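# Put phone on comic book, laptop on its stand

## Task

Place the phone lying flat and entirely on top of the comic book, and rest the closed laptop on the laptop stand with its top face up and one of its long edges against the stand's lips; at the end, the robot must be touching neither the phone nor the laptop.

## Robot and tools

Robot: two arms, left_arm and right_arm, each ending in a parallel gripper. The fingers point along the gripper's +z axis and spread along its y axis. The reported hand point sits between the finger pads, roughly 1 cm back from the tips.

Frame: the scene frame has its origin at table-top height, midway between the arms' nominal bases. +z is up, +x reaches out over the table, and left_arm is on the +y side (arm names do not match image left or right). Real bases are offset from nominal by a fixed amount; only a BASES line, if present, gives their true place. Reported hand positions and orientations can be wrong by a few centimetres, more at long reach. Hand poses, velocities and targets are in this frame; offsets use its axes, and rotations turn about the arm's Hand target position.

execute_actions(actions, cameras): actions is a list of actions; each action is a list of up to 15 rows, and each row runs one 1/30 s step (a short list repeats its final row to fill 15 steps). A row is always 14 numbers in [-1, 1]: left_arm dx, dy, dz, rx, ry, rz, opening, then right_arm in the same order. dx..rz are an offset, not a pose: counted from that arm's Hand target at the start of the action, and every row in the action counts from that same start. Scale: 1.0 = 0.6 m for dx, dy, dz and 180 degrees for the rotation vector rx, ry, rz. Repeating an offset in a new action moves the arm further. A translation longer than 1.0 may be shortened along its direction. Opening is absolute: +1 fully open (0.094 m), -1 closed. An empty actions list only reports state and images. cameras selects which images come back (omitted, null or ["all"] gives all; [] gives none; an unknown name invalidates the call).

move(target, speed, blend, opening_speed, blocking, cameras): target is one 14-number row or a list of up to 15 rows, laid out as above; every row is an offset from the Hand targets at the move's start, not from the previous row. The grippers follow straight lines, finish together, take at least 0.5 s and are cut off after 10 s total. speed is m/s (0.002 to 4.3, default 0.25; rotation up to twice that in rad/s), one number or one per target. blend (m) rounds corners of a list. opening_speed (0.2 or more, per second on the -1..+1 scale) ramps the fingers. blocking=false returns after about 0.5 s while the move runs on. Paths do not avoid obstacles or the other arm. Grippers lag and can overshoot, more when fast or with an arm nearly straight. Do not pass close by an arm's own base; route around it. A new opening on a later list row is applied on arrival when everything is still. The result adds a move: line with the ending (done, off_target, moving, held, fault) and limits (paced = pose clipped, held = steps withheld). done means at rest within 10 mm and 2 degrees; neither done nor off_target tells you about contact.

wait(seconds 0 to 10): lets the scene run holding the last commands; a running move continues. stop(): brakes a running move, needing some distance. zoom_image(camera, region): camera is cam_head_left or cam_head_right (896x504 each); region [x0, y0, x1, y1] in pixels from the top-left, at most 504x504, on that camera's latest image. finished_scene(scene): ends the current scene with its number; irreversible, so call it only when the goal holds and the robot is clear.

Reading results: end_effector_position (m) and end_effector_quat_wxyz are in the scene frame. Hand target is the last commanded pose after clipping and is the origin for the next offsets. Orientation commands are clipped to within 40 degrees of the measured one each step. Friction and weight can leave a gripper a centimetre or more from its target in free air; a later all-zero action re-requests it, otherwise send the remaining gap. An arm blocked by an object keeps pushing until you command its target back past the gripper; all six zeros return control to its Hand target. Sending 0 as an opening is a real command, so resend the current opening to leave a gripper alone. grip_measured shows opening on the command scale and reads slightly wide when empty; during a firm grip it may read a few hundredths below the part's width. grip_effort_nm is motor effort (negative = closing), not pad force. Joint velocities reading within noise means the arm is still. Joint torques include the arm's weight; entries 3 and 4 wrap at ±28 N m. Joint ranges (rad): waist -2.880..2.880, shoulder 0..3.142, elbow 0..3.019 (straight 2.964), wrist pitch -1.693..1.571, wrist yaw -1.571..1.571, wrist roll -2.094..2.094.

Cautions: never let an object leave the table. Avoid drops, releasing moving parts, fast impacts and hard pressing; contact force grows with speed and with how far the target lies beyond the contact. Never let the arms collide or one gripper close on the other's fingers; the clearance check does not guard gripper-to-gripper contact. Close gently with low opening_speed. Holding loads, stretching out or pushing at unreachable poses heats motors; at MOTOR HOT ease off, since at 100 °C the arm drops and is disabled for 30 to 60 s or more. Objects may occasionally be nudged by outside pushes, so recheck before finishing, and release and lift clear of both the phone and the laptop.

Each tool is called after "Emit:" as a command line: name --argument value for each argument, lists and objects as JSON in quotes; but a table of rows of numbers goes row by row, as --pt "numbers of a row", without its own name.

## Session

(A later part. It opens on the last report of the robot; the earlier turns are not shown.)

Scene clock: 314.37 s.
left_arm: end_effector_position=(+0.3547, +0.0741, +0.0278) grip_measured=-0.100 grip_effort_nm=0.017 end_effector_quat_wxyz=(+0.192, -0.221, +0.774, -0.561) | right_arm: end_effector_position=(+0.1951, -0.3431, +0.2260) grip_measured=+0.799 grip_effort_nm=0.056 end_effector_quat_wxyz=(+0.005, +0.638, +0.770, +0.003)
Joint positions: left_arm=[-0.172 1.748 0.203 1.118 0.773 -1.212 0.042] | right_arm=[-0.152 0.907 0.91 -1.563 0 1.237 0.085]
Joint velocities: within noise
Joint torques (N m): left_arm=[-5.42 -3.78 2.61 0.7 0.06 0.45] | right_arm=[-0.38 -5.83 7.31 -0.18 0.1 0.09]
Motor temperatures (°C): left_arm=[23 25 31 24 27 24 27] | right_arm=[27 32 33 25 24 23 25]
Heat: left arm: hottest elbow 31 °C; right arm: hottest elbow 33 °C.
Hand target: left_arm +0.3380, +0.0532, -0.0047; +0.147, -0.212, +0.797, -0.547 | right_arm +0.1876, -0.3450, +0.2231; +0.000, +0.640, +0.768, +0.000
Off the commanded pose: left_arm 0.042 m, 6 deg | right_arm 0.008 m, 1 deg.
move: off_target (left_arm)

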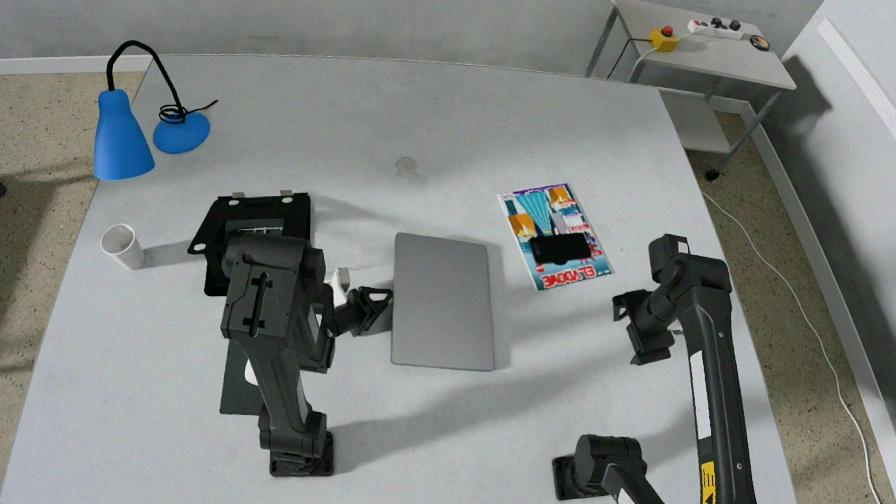

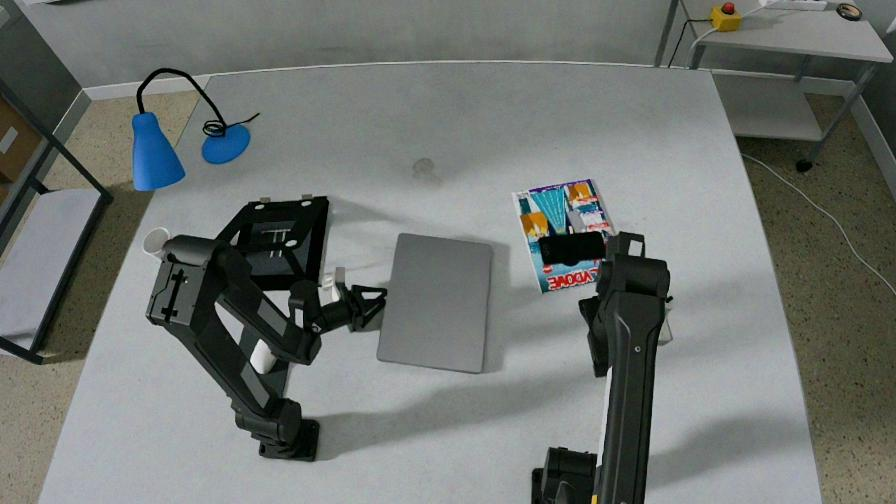

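Emit:
move --pt "0.0 0.06 0.01 0 0 0 -0.1 0 0 0 0 0 0 0.8" --pt "0.0 0.06 0.16 0 0 0 -1 0 0 0 0 0 0 0.8" --pt "-0.02 -0.05 0.12 0 0 0 -1 0 0 0 0 0 0 0.8" --pt "-0.02 -0.05 0.055 0 0 0 -1 0 0 0 0 0 0 0.8" --speed 0.1

Emit:
move --target '[0,0,-0.02,0,0,0,-1,0,0,0,0,0,0,0.8]' --speed 0.06

Emit:
move --target '[0,0,-0.02,0,0,0,-1,0,0,0,0,0,0,0.8]' --speed 0.06

Emit:
zoom_image --camera "cam_head_left" --region '[300, 220, 500, 380]'

Scene clock: 331.27 s.
left_arm: end_effector_position=(+0.3344, +0.0219, +0.0515) grip_measured=-0.982 grip_effort_nm=-0.960 end_effector_quat_wxyz=(+0.163, -0.203, +0.782, -0.567) | right_arm: end_effector_position=(+0.1951, -0.3431, +0.2260) grip_measured=+0.799 grip_effort_nm=0.056 end_effector_quat_wxyz=(+0.005, +0.638, +0.770, +0.003)
Joint positions: left_arm=[-0.374 1.589 0.201 0.995 0.654 -1.298 0.001] | right_arm=[-0.152 0.907 0.91 -1.563 0 1.237 0.085]
Joint velocities: within noise
Joint torques (N m): left_arm=[-2.96 -4.07 2.91 1.18 -0.45 0.25] | right_arm=[-0.32 -5.83 7.32 -0.21 0.1 0.09]
Motor temperatures (°C): left_arm=[23 25 30 24 27 24 27] | right_arm=[27 32 33 25 24 23 25]
Heat: left arm: hottest elbow 30 °C; right arm: hottest elbow 33 °C.
Hand target: left_arm +0.3260, +0.0233, +0.0283; +0.147, -0.212, +0.797, -0.547 | right_arm +0.1876, -0.3450, +0.2231; +0.000, +0.640, +0.768, +0.000
Off the commanded pose: left_arm 0.025 m, 4 deg | right_arm 0.008 m, 1 deg.
move: off_target (left_arm); target 2's new opening was sent with left_arm's hand 0.025 m and 3 deg from that target

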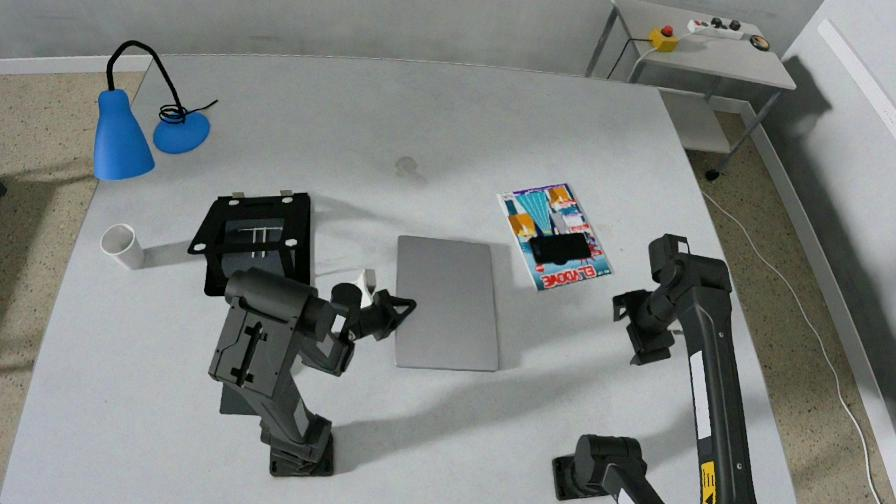

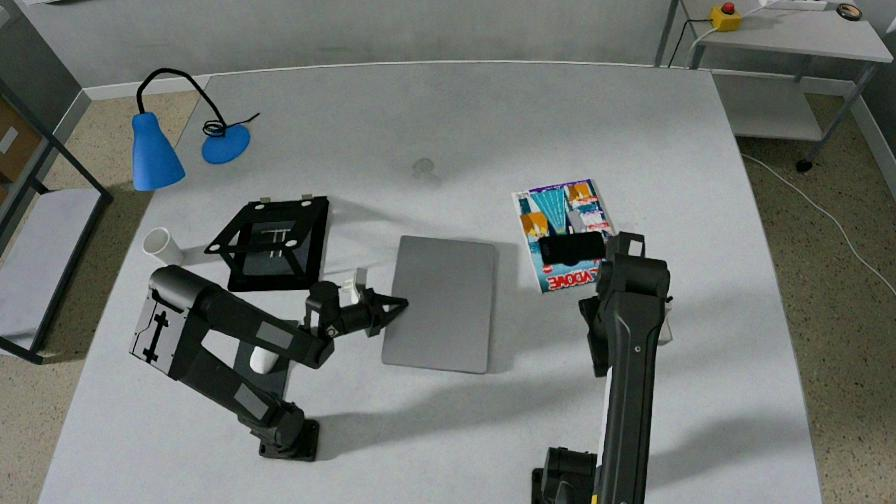

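Scene clock: 332.33 s.
left_arm: end_effector_position=(+0.3363, +0.0217, +0.0460) grip_measured=-0.982 grip_effort_nm=-0.955 end_effector_quat_wxyz=(+0.171, -0.198, +0.777, -0.572) | right_arm: end_effector_position=(+0.1951, -0.3431, +0.2260) grip_measured=+0.799 grip_effort_nm=0.056 end_effector_quat_wxyz=(+0.005, +0.638, +0.770, +0.003)
Joint positions: left_arm=[-0.374 1.658 0.201 1.088 0.651 -1.298 0.001] | right_arm=[-0.152 0.907 0.91 -1.563 0 1.237 0.085]
Joint velocities: within noise
Joint torques (N m): left_arm=[-2.02 -4.42 2.21 0.75 -0.34 0.3] | right_arm=[-0.38 -5.77 7.31 -0.18 0.1 0.09]
Motor temperatures (°C): left_arm=[23 25 30 24 27 24 27] | right_arm=[27 32 33 25 24 23 25]
Heat: left arm: hottest elbow 30 °C; right arm: hottest elbow 33 °C.
Hand target: left_arm +0.3260, +0.0233, +0.0163; +0.147, -0.212, +0.797, -0.547 | right_arm +0.1876, -0.3450, +0.2231; +0.000, +0.640, +0.768, +0.000
Off the commanded pose: left_arm 0.031 m, 5 deg | right_arm 0.008 m, 1 deg.
move: off_target (left_arm)

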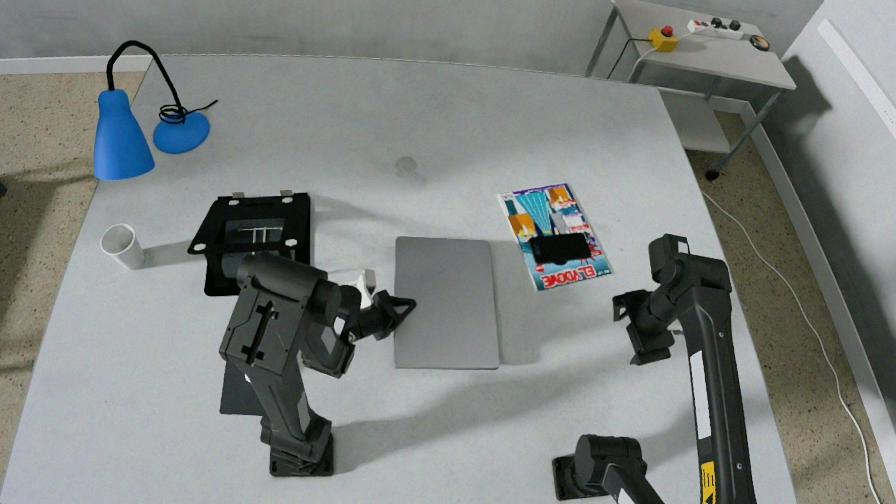

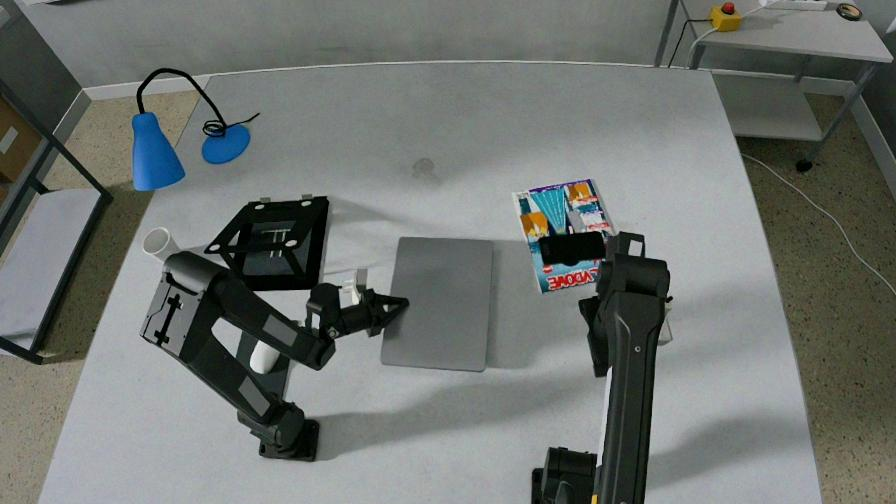

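Scene clock: 333.37 s.
left_arm: end_effector_position=(+0.3372, +0.0205, +0.0451) grip_measured=-0.982 grip_effort_nm=-0.930 end_effector_quat_wxyz=(+0.176, -0.194, +0.770, -0.582) | right_arm: end_effector_position=(+0.1951, -0.3431, +0.2260) grip_measured=+0.799 grip_effort_nm=0.061 end_effector_quat_wxyz=(+0.005, +0.638, +0.770, +0.003)
Joint positions: left_arm=[-0.374 1.713 0.201 1.177 0.657 -1.313 0.001] | right_arm=[-0.152 0.907 0.91 -1.563 0 1.237 0.085]
Joint velocities: within noise
Joint torques (N m): left_arm=[-2.67 -2.49 1.7 0.09 -0.53 0.46] | right_arm=[-0.32 -5.83 7.3 -0.2 0.1 0.09]
Motor temperatures (°C): left_arm=[23 25 30 24 27 24 27] | right_arm=[27 32 33 25 24 23 25]
Heat: left arm: hottest elbow 30 °C; right arm: hottest elbow 33 °C.
Hand target: left_arm +0.3260, +0.0233, +0.0043; +0.147, -0.212, +0.797, -0.547 | right_arm +0.1876, -0.3450, +0.2231; +0.000, +0.640, +0.768, +0.000
Off the commanded pose: left_arm 0.042 m, 6 deg | right_arm 0.008 m, 1 deg.
move: off_target (left_arm)

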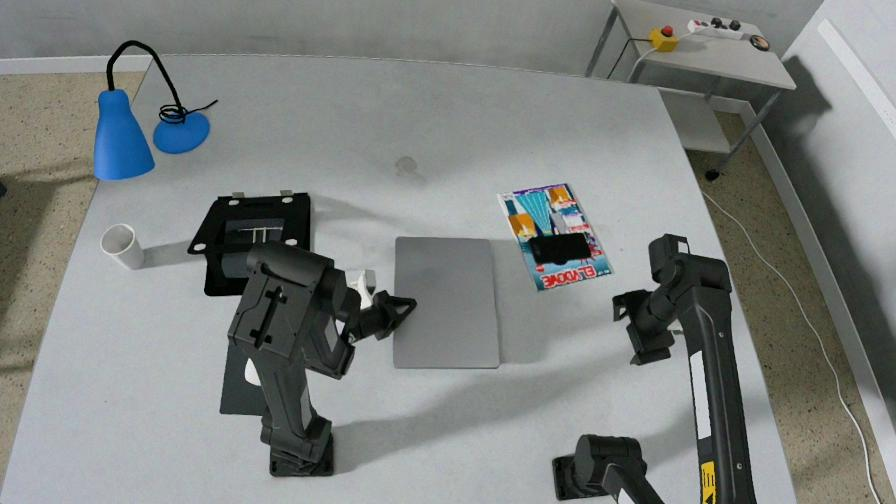

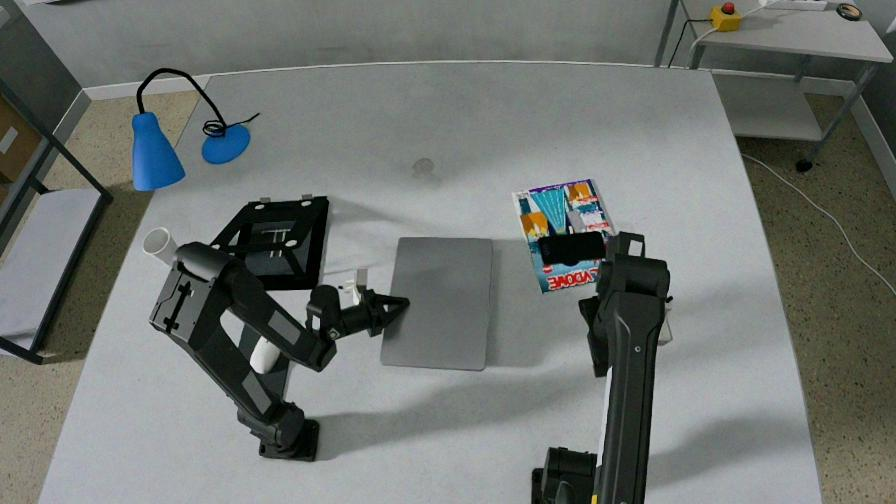

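Scaled by 2.520.

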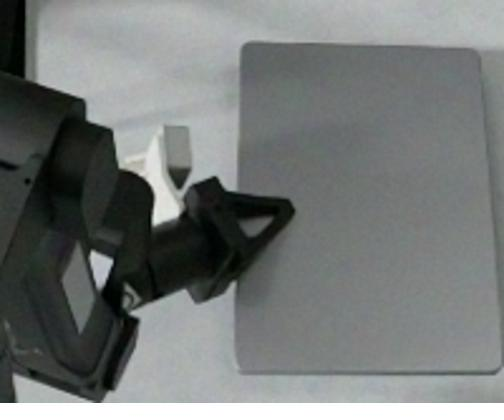

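Emit:
move --pt "0.02 0.0 0.1 0 0 0 -1 0 0 0 0 0 0 0.8" --pt "0.02 0.17 0.12 0 0 0 0.6 0 0 0 0 0 0 0.8" --pt "0.02 0.17 0.06 0 0 0 0.6 0 0 0 0 0 0 0.8" --speed 0.12 --cameras '[]'

Emit:
move --pt "0.0 0.0 -0.03 0 0 0 0.6 0 0 0 0 0 0 0.8" --speed 0.06

Emit:
zoom_image --camera "cam_head_left" --region '[300, 240, 420, 340]'

Emit:
move --pt "-0.0 -0.085 0.0 0 0 0 0.6 0 0 0 0 0 0 0.8" --speed 0.06

Emit:
zoom_image --camera "cam_head_left" --region '[300, 240, 420, 340]'

Emit:
zoom_image --camera "cam_head_right" --region '[300, 240, 420, 340]'

Scene clock: 346.10 s.
left_arm: end_effector_position=(+0.3278, +0.1205, +0.0413) grip_measured=+0.598 grip_effort_nm=0.134 end_effector_quat_wxyz=(+0.139, -0.206, +0.798, -0.549) | right_arm: end_effector_position=(+0.1951, -0.3431, +0.2260) grip_measured=+0.799 grip_effort_nm=0.056 end_effector_quat_wxyz=(+0.005, +0.638, +0.770, +0.003)
Joint positions: left_arm=[0.058 1.446 0.209 0.477 1.025 -0.894 0.075] | right_arm=[-0.152 0.907 0.91 -1.563 0 1.237 0.085]
Joint velocities: within noise
Joint torques (N m): left_arm=[-0.67 -5.54 6.43 1.85 -0.03 0.07] | right_arm=[-0.38 -5.89 7.3 -0.21 0.1 0.09]
Motor temperatures (°C): left_arm=[23 25 30 24 27 24 27] | right_arm=[27 31 33 25 24 23 25]
Heat: left arm: hottest elbow 30 °C; right arm: hottest elbow 33 °C.
Hand target: left_arm +0.3381, +0.1253, +0.0404; +0.147, -0.212, +0.797, -0.547 | right_arm +0.1876, -0.3450, +0.2231; +0.000, +0.640, +0.768, +0.000
Off the commanded pose: left_arm 0.011 m, 1 deg | right_arm 0.008 m, 1 deg.
move: off_target (left_arm); target 2's new opening was sent with left_arm's hand 0.025 m and 3 deg from that target
No camera images: "cameras" was empty.

Scene clock: 347.17 s.
left_arm: end_effector_position=(+0.3329, +0.1184, +0.0407) grip_measured=+0.598 grip_effort_nm=0.139 end_effector_quat_wxyz=(+0.153, -0.186, +0.790, -0.564) | right_arm: end_effector_position=(+0.1951, -0.3432, +0.2260) grip_measured=+0.799 grip_effort_nm=0.051 end_effector_quat_wxyz=(+0.005, +0.638, +0.770, +0.003)
Joint positions: left_arm=[0.058 1.52 0.209 0.613 1.054 -0.906 0.075] | right_arm=[-0.153 0.907 0.91 -1.563 0 1.237 0.085]
Joint velocities: within noise
Joint torques (N m): left_arm=[-0.5 -3.9 5.15 0.99 -1.15 0.22] | right_arm=[-0.32 -5.83 7.31 -0.23 0.11 0.09]
Motor temperatures (°C): left_arm=[23 25 30 24 27 24 27] | right_arm=[27 31 33 25 24 23 25]
Heat: left arm: hottest elbow 30 °C; right arm: hottest elbow 33 °C.
Hand target: left_arm +0.3381, +0.1253, +0.0223; +0.147, -0.212, +0.797, -0.547 | right_arm +0.1876, -0.3451, +0.2231; +0.000, +0.640, +0.768, +0.000
Off the commanded pose: left_arm 0.020 m, 4 deg | right_arm 0.008 m, 1 deg.
move: off_target (left_arm)

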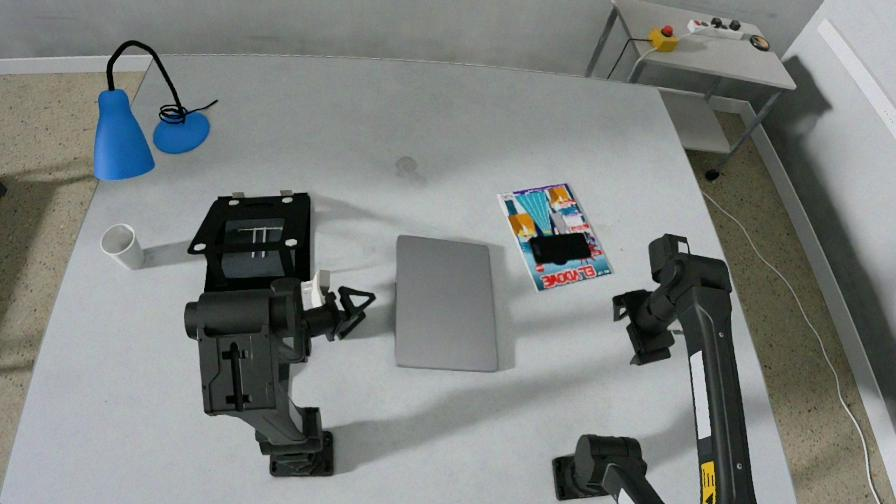

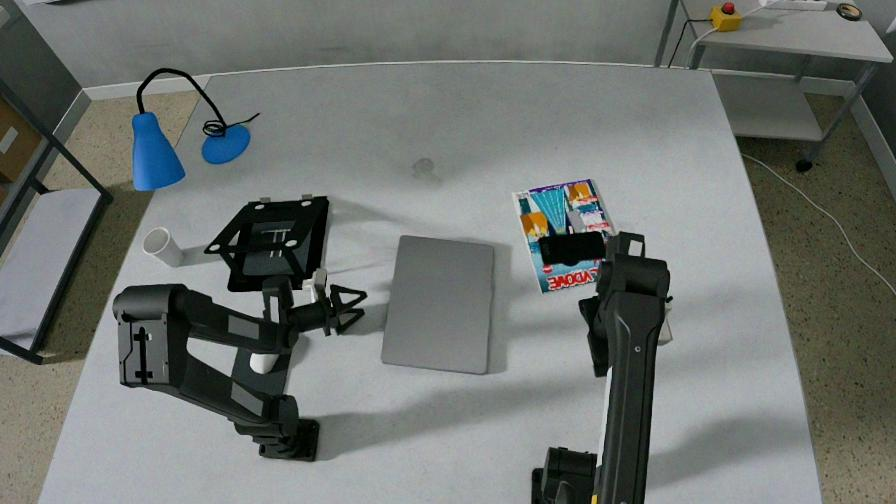

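Scaled by 4.200.

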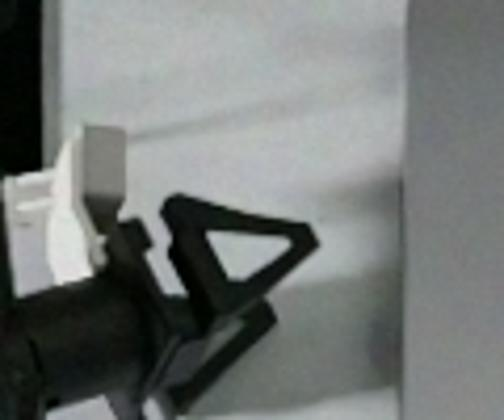

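Scene clock: 348.90 s.
left_arm: end_effector_position=(+0.3503, +0.0818, +0.0422) grip_measured=+0.598 grip_effort_nm=0.134 end_effector_quat_wxyz=(+0.181, -0.198, +0.787, -0.555) | right_arm: end_effector_position=(+0.1951, -0.3432, +0.2260) grip_measured=+0.799 grip_effort_nm=0.061 end_effector_quat_wxyz=(+0.005, +0.638, +0.770, +0.003)
Joint positions: left_arm=[-0.125 1.591 0.209 0.88 0.848 -1.111 0.075] | right_arm=[-0.153 0.907 0.91 -1.563 0 1.237 0.085]
Joint velocities: within noise
Joint torques (N m): left_arm=[-3.49 -4.48 2.86 0.87 -0.17 0.01] | right_arm=[-0.38 -5.83 7.32 -0.2 0.1 0.09]
Motor temperatures (°C): left_arm=[23 25 30 24 27 24 27] | right_arm=[27 31 33 25 24 23 25]
Heat: left arm: hottest elbow 30 °C; right arm: hottest elbow 33 °C.
Hand target: left_arm +0.3380, +0.0742, +0.0223; +0.147, -0.212, +0.797, -0.547 | right_arm +0.1876, -0.3451, +0.2231; +0.000, +0.640, +0.768, +0.000
Off the commanded pose: left_arm 0.025 m, 4 deg | right_arm 0.008 m, 1 deg.
move: off_target (left_arm)

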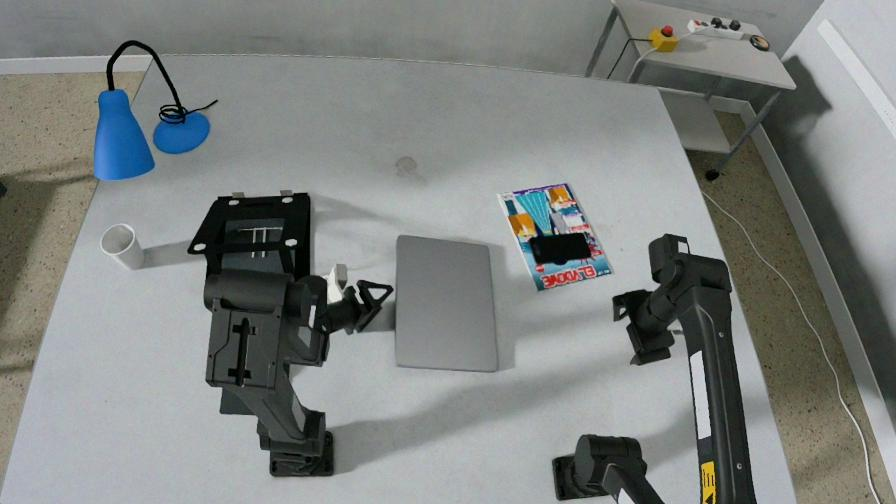

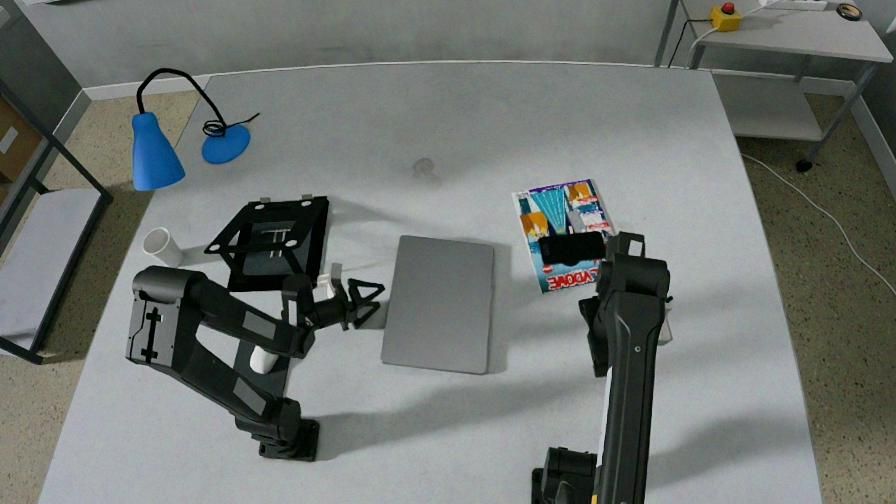

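Scaled by 4.200.

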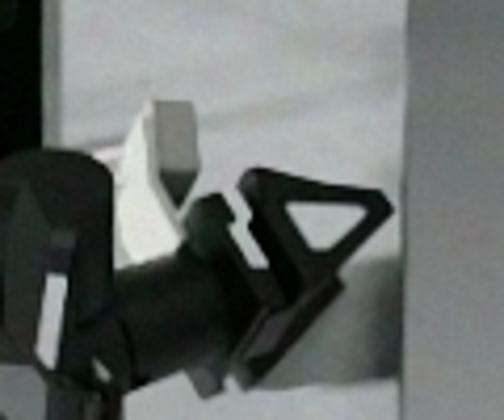

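Scaled by 4.200.

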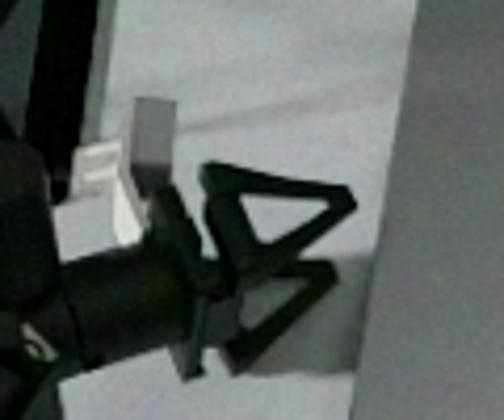

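Emit:
move --pt "-0.0 -0.06 0.0 0 0 0 0.6 0 0 0 0 0 0 0.8" --speed 0.06

Emit:
zoom_image --camera "cam_head_left" --region '[300, 240, 420, 340]'

Emit:
zoom_image --camera "cam_head_right" --region '[300, 240, 420, 340]'

Scene clock: 354.17 s.
left_arm: end_effector_position=(+0.3481, +0.0462, +0.0428) grip_measured=+0.598 grip_effort_nm=0.139 end_effector_quat_wxyz=(+0.181, -0.201, +0.785, -0.557) | right_arm: end_effector_position=(+0.1951, -0.3432, +0.2260) grip_measured=+0.799 grip_effort_nm=0.051 end_effector_quat_wxyz=(+0.005, +0.638, +0.770, +0.003)
Joint positions: left_arm=[-0.276 1.626 0.212 0.987 0.712 -1.218 0.075] | right_arm=[-0.153 0.907 0.91 -1.563 0 1.237 0.085]
Joint velocities: within noise
Joint torques (N m): left_arm=[-3.96 -5.07 3.28 0.73 -0.02 -0.04] | right_arm=[-0.44 -5.71 7.28 -0.21 0.1 0.1]
Motor temperatures (°C): left_arm=[23 25 30 24 27 24 27] | right_arm=[27 31 33 25 24 23 25]
Heat: left arm: hottest elbow 30 °C; right arm: hottest elbow 33 °C.
Hand target: left_arm +0.3379, +0.0382, +0.0223; +0.147, -0.212, +0.797, -0.547 | right_arm +0.1876, -0.3451, +0.2231; +0.000, +0.640, +0.768, +0.000
Off the commanded pose: left_arm 0.024 m, 4 deg | right_arm 0.008 m, 1 deg.
move: off_target (left_arm)

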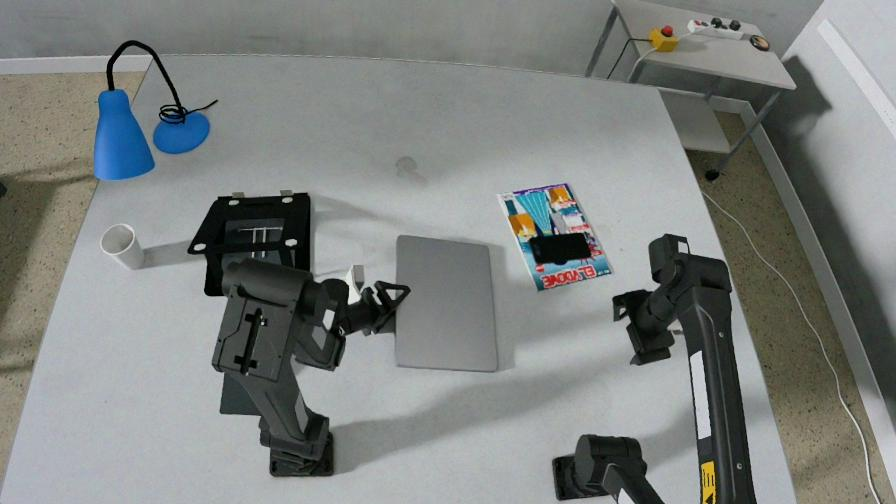

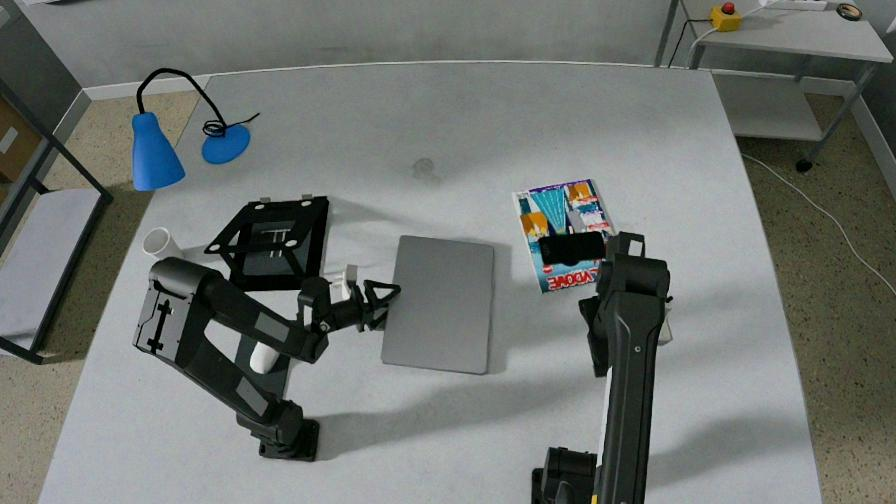

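Scaled by 4.200.

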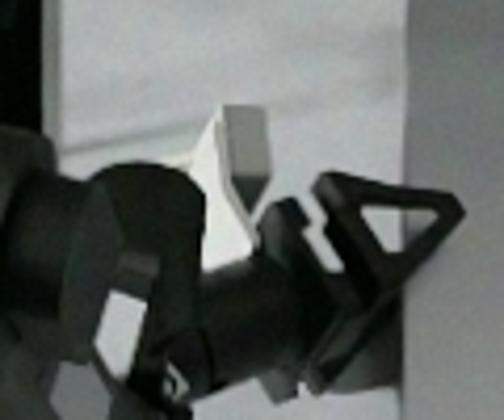

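Scaled by 4.200.

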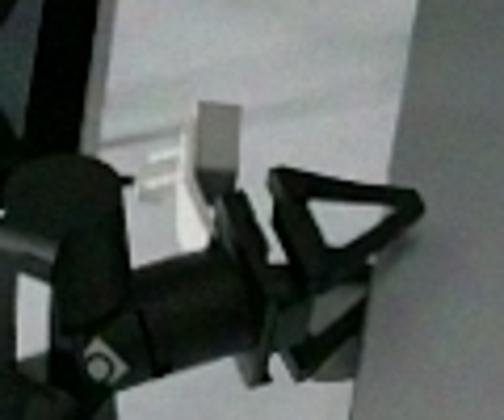

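Emit:
move --pt "-0.0 -0.04 0.015 0 0 0 0.6 0 0 0 0 0 0 0.8" --speed 0.06 --cameras '[]'

Emit:
move --pt "-0.0 -0.0 0.01 0 0 0 -0.6 0 0 0 0 0 0 0.8" --opening_speed 0.3

Emit:
zoom_image --camera "cam_head_left" --region '[300, 220, 520, 390]'

Emit:
zoom_image --camera "cam_head_right" --region '[300, 220, 520, 390]'

Scene clock: 359.27 s.
left_arm: end_effector_position=(+0.3454, +0.0221, +0.0432) grip_measured=+0.598 grip_effort_nm=0.134 end_effector_quat_wxyz=(+0.174, -0.206, +0.787, -0.555) | right_arm: end_effector_position=(+0.1951, -0.3432, +0.2260) grip_measured=+0.799 grip_effort_nm=0.051 end_effector_quat_wxyz=(+0.005, +0.638, +0.770, +0.003)
Joint positions: left_arm=[-0.375 1.624 0.225 0.987 0.623 -1.274 0.075] | right_arm=[-0.153 0.907 0.91 -1.563 0 1.237 0.085]
Joint velocities: within noise
Joint torques (N m): left_arm=[-3.9 -8.29 4.16 0.49 0.05 -0.01] | right_arm=[-0.44 -5.77 7.28 -0.24 0.1 0.09]
Motor temperatures (°C): left_arm=[23 25 29 24 27 24 27] | right_arm=[27 31 33 25 24 23 25]
Heat: left arm: hottest elbow 29 °C; right arm: hottest elbow 33 °C.
Hand target: left_arm +0.3380, +0.0143, +0.0313; +0.147, -0.212, +0.797, -0.546 | right_arm +0.1876, -0.3451, +0.2231; +0.000, +0.640, +0.768, +0.000
Off the commanded pose: left_arm 0.016 m, 3 deg | right_arm 0.008 m, 1 deg.
move: off_target (left_arm)
No camera images: "cameras" was empty.

Scene clock: 364.13 s.
left_arm: end_effector_position=(+0.3407, +0.0174, +0.0446) grip_measured=-0.507 grip_effort_nm=-0.940 end_effector_quat_wxyz=(+0.178, -0.179, +0.797, -0.549) | right_arm: end_effector_position=(+0.1951, -0.3432, +0.2260) grip_measured=+0.799 grip_effort_nm=0.056 end_effector_quat_wxyz=(+0.005, +0.638, +0.770, +0.003)
Joint positions: left_arm=[-0.388 1.599 0.227 0.947 0.632 -1.217 0.023] | right_arm=[-0.153 0.907 0.91 -1.563 0 1.237 0.085]
Joint velocities: within noise
Joint torques (N m): left_arm=[-2.96 -8.7 4.41 0.7 -0.23 -0.65] | right_arm=[-0.38 -5.83 7.3 -0.21 0.1 0.09]
Motor temperatures (°C): left_arm=[23 25 29 24 27 24 27] | right_arm=[27 31 33 25 24 23 25]
Heat: left arm: hottest elbow 29 °C; right arm: hottest elbow 33 °C.
Hand target: left_arm +0.3381, +0.0142, +0.0374; +0.147, -0.212, +0.797, -0.547 | right_arm +0.1876, -0.3451, +0.2231; +0.000, +0.640, +0.768, +0.000
Off the commanded pose: left_arm 0.008 m, 5 deg | right_arm 0.008 m, 1 deg.
move: off_target (left_arm)

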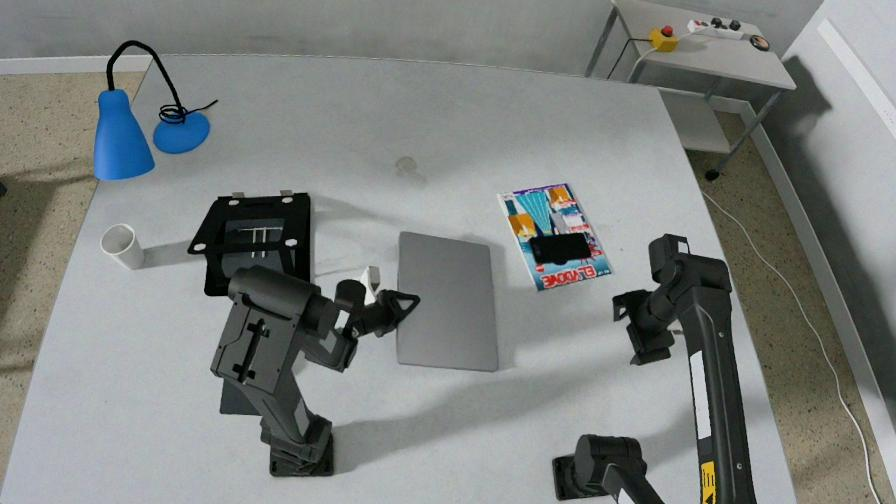

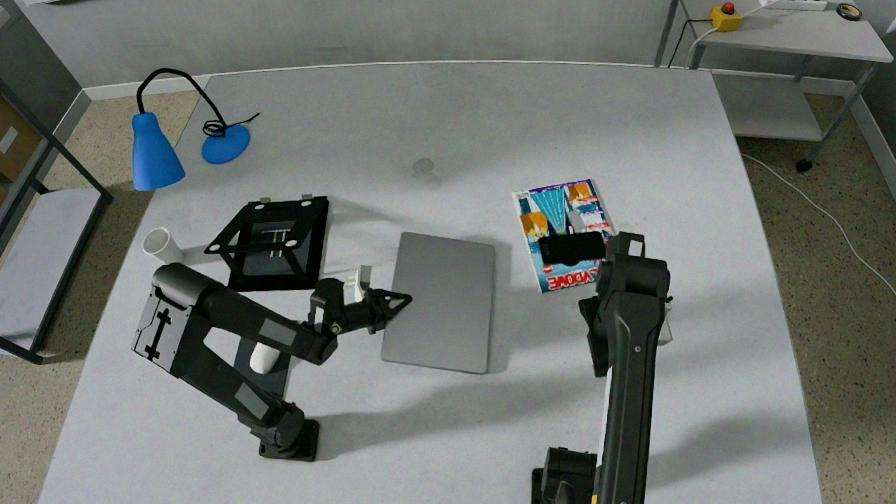

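Scaled by 2.291.

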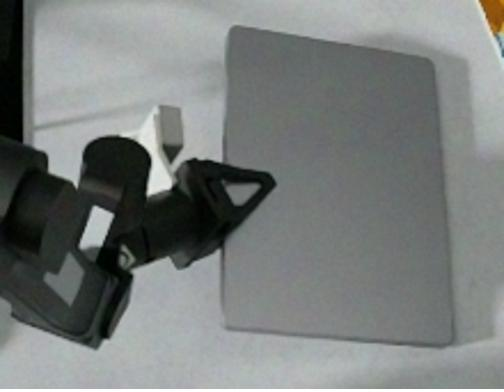

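Scaled by 2.291.

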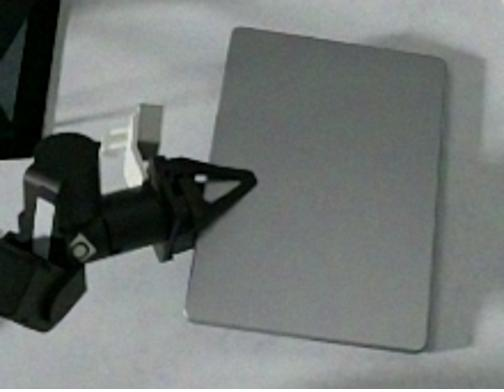

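Emit:
move --pt "-0.0 -0.0 0.01 0 0 0 -1 0 0 0 0 0 0 0.8" --pt "-0.0 0.03 0.2 0 0 0 -1 -0.05 -0.1 0 0 0 0 0.8" --speed 0.08

Emit:
zoom_image --camera "cam_head_left" --region '[300, 220, 520, 390]'

Emit:
zoom_image --camera "cam_head_right" --region '[300, 220, 520, 390]'

Scene clock: 382.47 s.
left_arm: end_effector_position=(+0.3051, +0.0412, +0.1074) grip_measured=-0.624 grip_effort_nm=-1.009 end_effector_quat_wxyz=(+0.128, -0.212, +0.821, -0.515) | right_arm: end_effector_position=(+0.1652, -0.4055, +0.2258) grip_measured=+0.799 grip_effort_nm=0.056 end_effector_quat_wxyz=(+0.005, +0.638, +0.770, +0.001)
Joint positions: left_arm=[-0.342 0.989 0.238 0.161 0.67 -1.186 0.018] | right_arm=[-0.463 0.878 0.895 -1.578 0 0.927 0.085]
Joint velocities: within noise
Joint torques (N m): left_arm=[-0.03 -6.07 17.39 1.22 0.93 -0.48] | right_arm=[-0.32 -5.36 7.36 -0.2 0.1 0.06]
Motor temperatures (°C): left_arm=[23 25 29 24 27 24 28] | right_arm=[27 31 33 25 24 23 25]
Heat: left arm: hottest elbow 29 °C; right arm: hottest elbow 33 °C.
Hand target: left_arm +0.3379, +0.0323, +0.1572; +0.147, -0.212, +0.797, -0.546 | right_arm +0.1576, -0.4050, +0.2230; +0.000, +0.640, +0.768, +0.000
Off the commanded pose: left_arm 0.061 m, 5 deg | right_arm 0.008 m, 1 deg.
move: off_target (left_arm)

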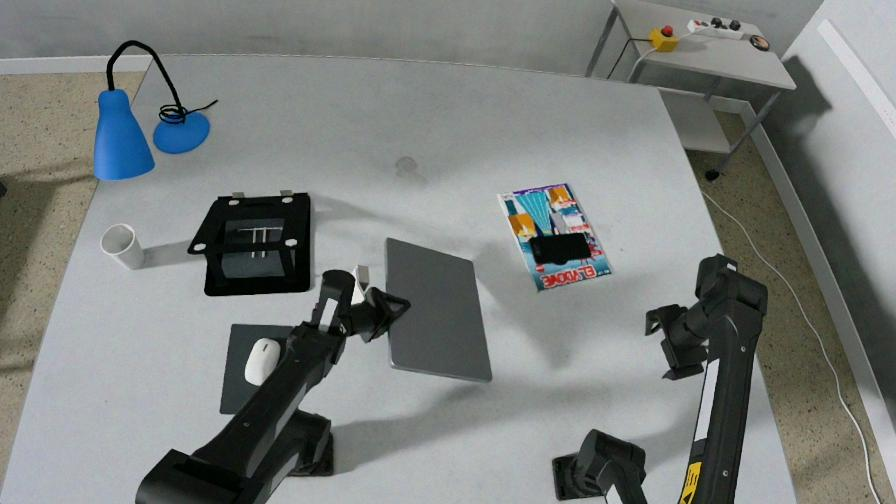

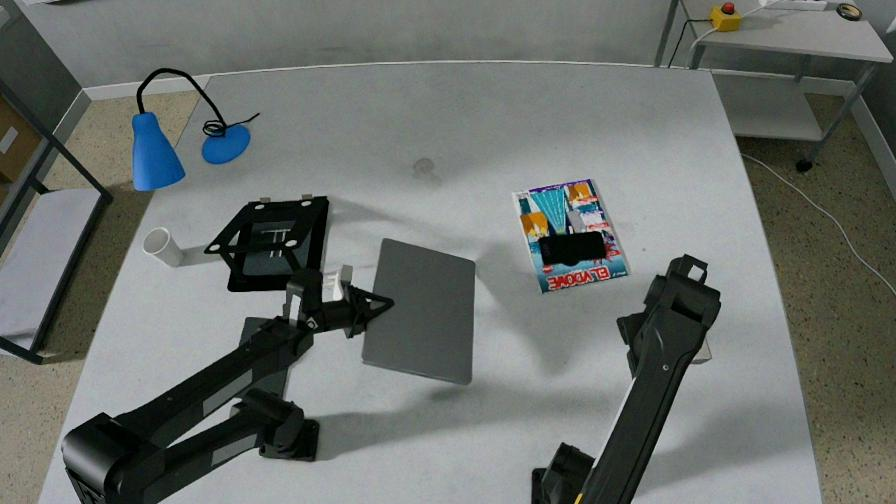

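Scaled by 2.291.

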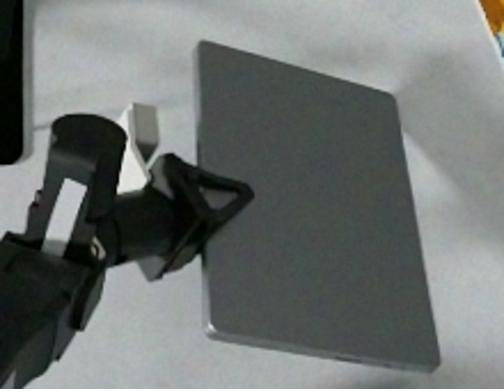

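Scaled by 2.291.

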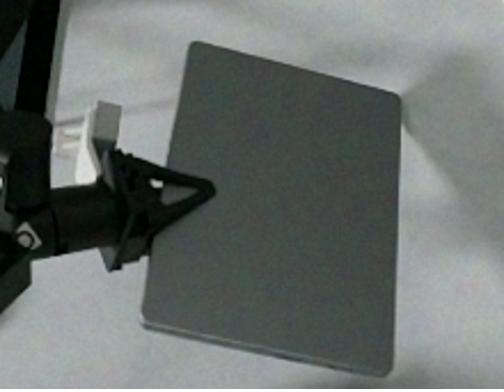

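Emit:
move --pt "0.02 0.1 0.37 0 0 0 -1 0 0 0 0 0 0 0.8" --speed 0.12

Emit:
zoom_image --camera "cam_head_left" --region '[280, 200, 520, 390]'

Scene clock: 387.53 s.
left_arm: end_effector_position=(+0.3127, +0.0982, +0.2540) grip_measured=-0.634 grip_effort_nm=-1.004 end_effector_quat_wxyz=(+0.058, -0.279, +0.824, -0.490) | right_arm: end_effector_position=(+0.1652, -0.4055, +0.2258) grip_measured=+0.799 grip_effort_nm=0.056 end_effector_quat_wxyz=(+0.005, +0.638, +0.770, +0.001)
Joint positions: left_arm=[-0.078 0.756 0.652 -0.796 0.857 -1.019 0.017] | right_arm=[-0.463 0.878 0.895 -1.578 0 0.927 0.085]
Joint velocities: within noise
Joint torques (N m): left_arm=[-1.2 -7.24 -26.56 2.45 2.42 -0.1] | right_arm=[-0.38 -5.36 7.35 -0.18 0.09 0.09]
Motor temperatures (°C): left_arm=[23 25 32 24 28 24 28] | right_arm=[27 31 33 25 24 23 25]
Heat: left arm: hottest elbow 32 °C; right arm: hottest elbow 33 °C.
Hand target: left_arm +0.3500, +0.0923, +0.3792; +0.147, -0.212, +0.797, -0.546 | right_arm +0.1576, -0.4050, +0.2230; +0.000, +0.640, +0.768, +0.000
Off the commanded pose: left_arm 0.131 m, 15 deg | right_arm 0.008 m, 1 deg.
move: off_target (left_arm)

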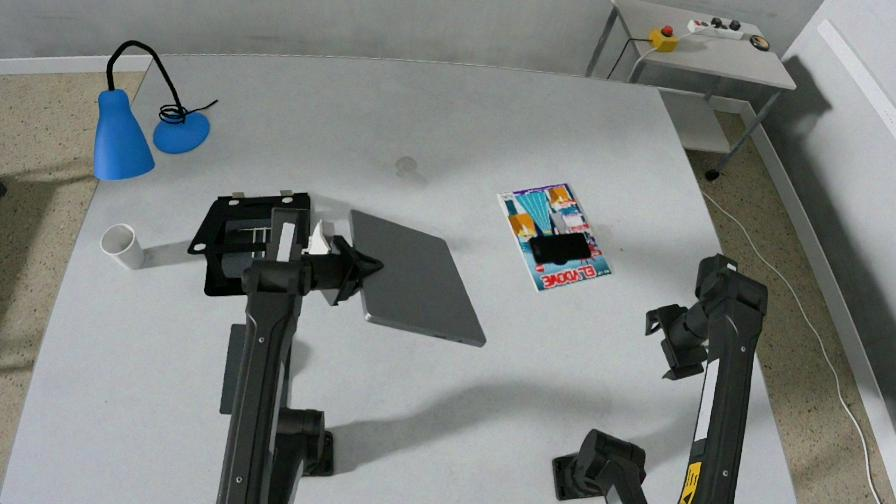

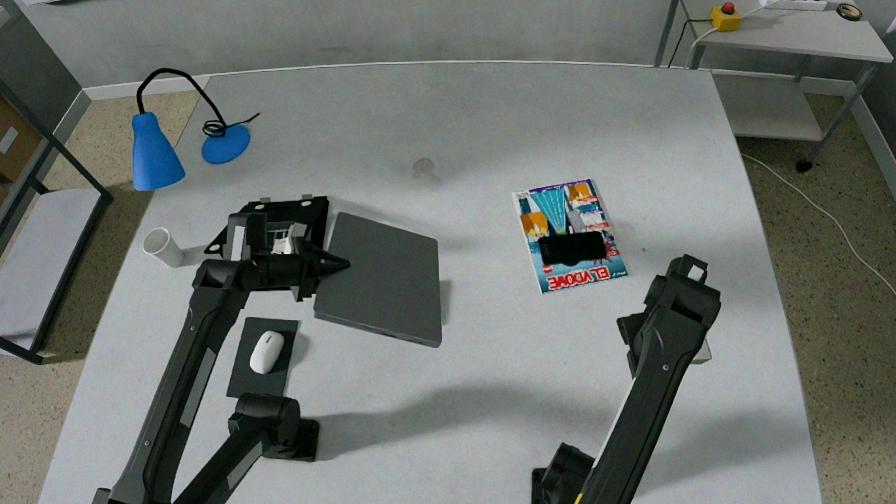

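Scaled by 2.100.

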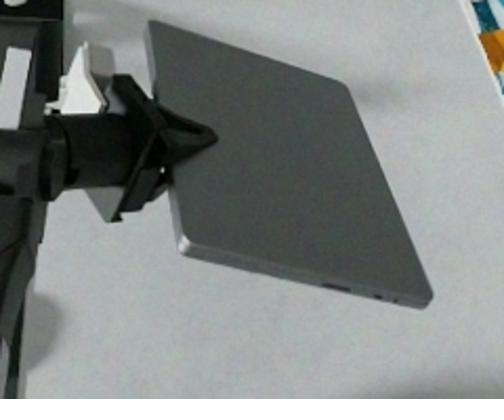

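Emit:
move --pt "0.0 0.4 0.07 0 0 0.54 -1 0 0 0 0 0 0 0.8" --speed 0.12

Emit:
zoom_image --camera "cam_head_left" --region '[150, 120, 400, 320]'

Emit:
zoom_image --camera "cam_head_right" --region '[150, 120, 400, 320]'

Scene clock: 401.47 s.
left_arm: end_effector_position=(+0.3156, +0.3292, +0.2743) grip_measured=-0.634 grip_effort_nm=-1.009 end_effector_quat_wxyz=(-0.441, +0.760, -0.458, +0.136) | right_arm: end_effector_position=(+0.1652, -0.4055, +0.2258) grip_measured=+0.799 grip_effort_nm=0.056 end_effector_quat_wxyz=(+0.005, +0.638, +0.770, +0.001)
Joint positions: left_arm=[-0.067 0.595 0.663 -0.841 -0.605 -1.833 0.017] | right_arm=[-0.463 0.878 0.895 -1.578 0 0.926 0.085]
Joint velocities: within noise
Joint torques (N m): left_arm=[-2.32 -5.19 -25.28 3.34 -1.46 -0.23] | right_arm=[-0.32 -5.36 7.35 -0.2 0.1 0.09]
Motor temperatures (°C): left_arm=[23 25 42 24 30 24 28] | right_arm=[27 31 34 25 24 23 25]
Heat: left arm: hottest elbow 42 °C; right arm: hottest elbow 34 °C.
Hand target: left_arm +0.3500, +0.3323, +0.4213; -0.507, +0.738, -0.367, +0.251 | right_arm +0.1576, -0.4050, +0.2230; +0.000, +0.640, +0.768, +0.000
Off the commanded pose: left_arm 0.151 m, 19 deg | right_arm 0.008 m, 1 deg.
move: off_target (left_arm)

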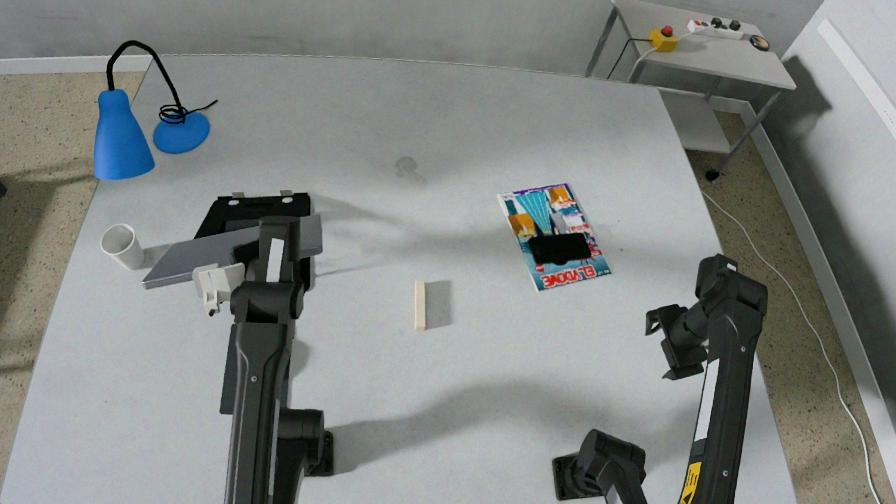

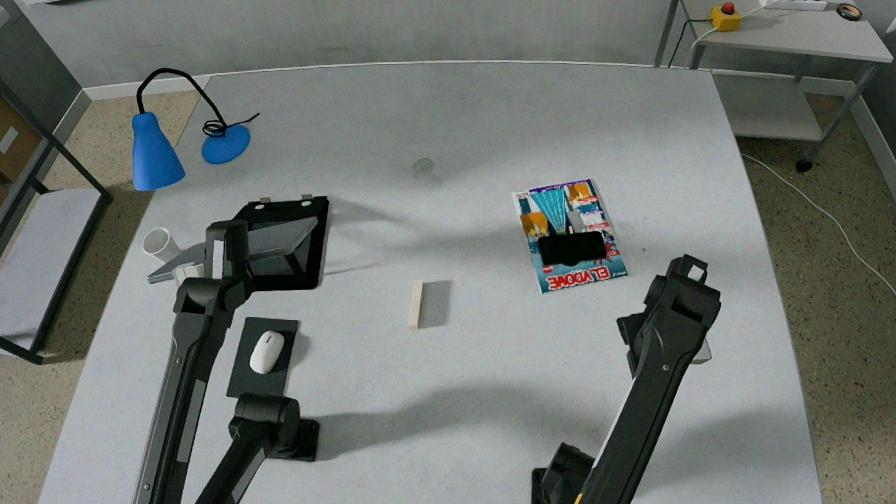

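Scaled by 2.016.

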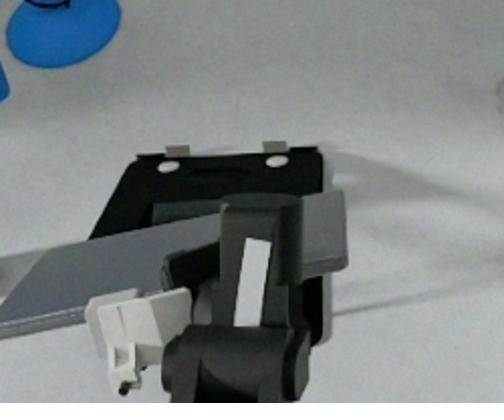

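Scaled by 2.016.

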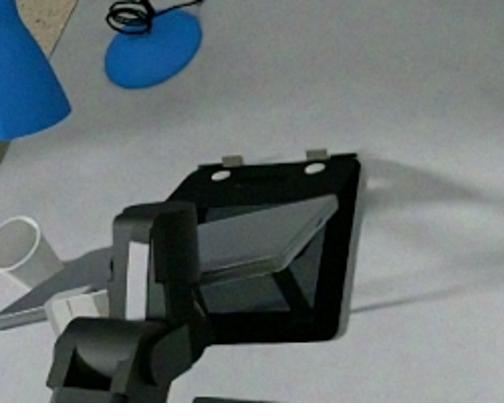

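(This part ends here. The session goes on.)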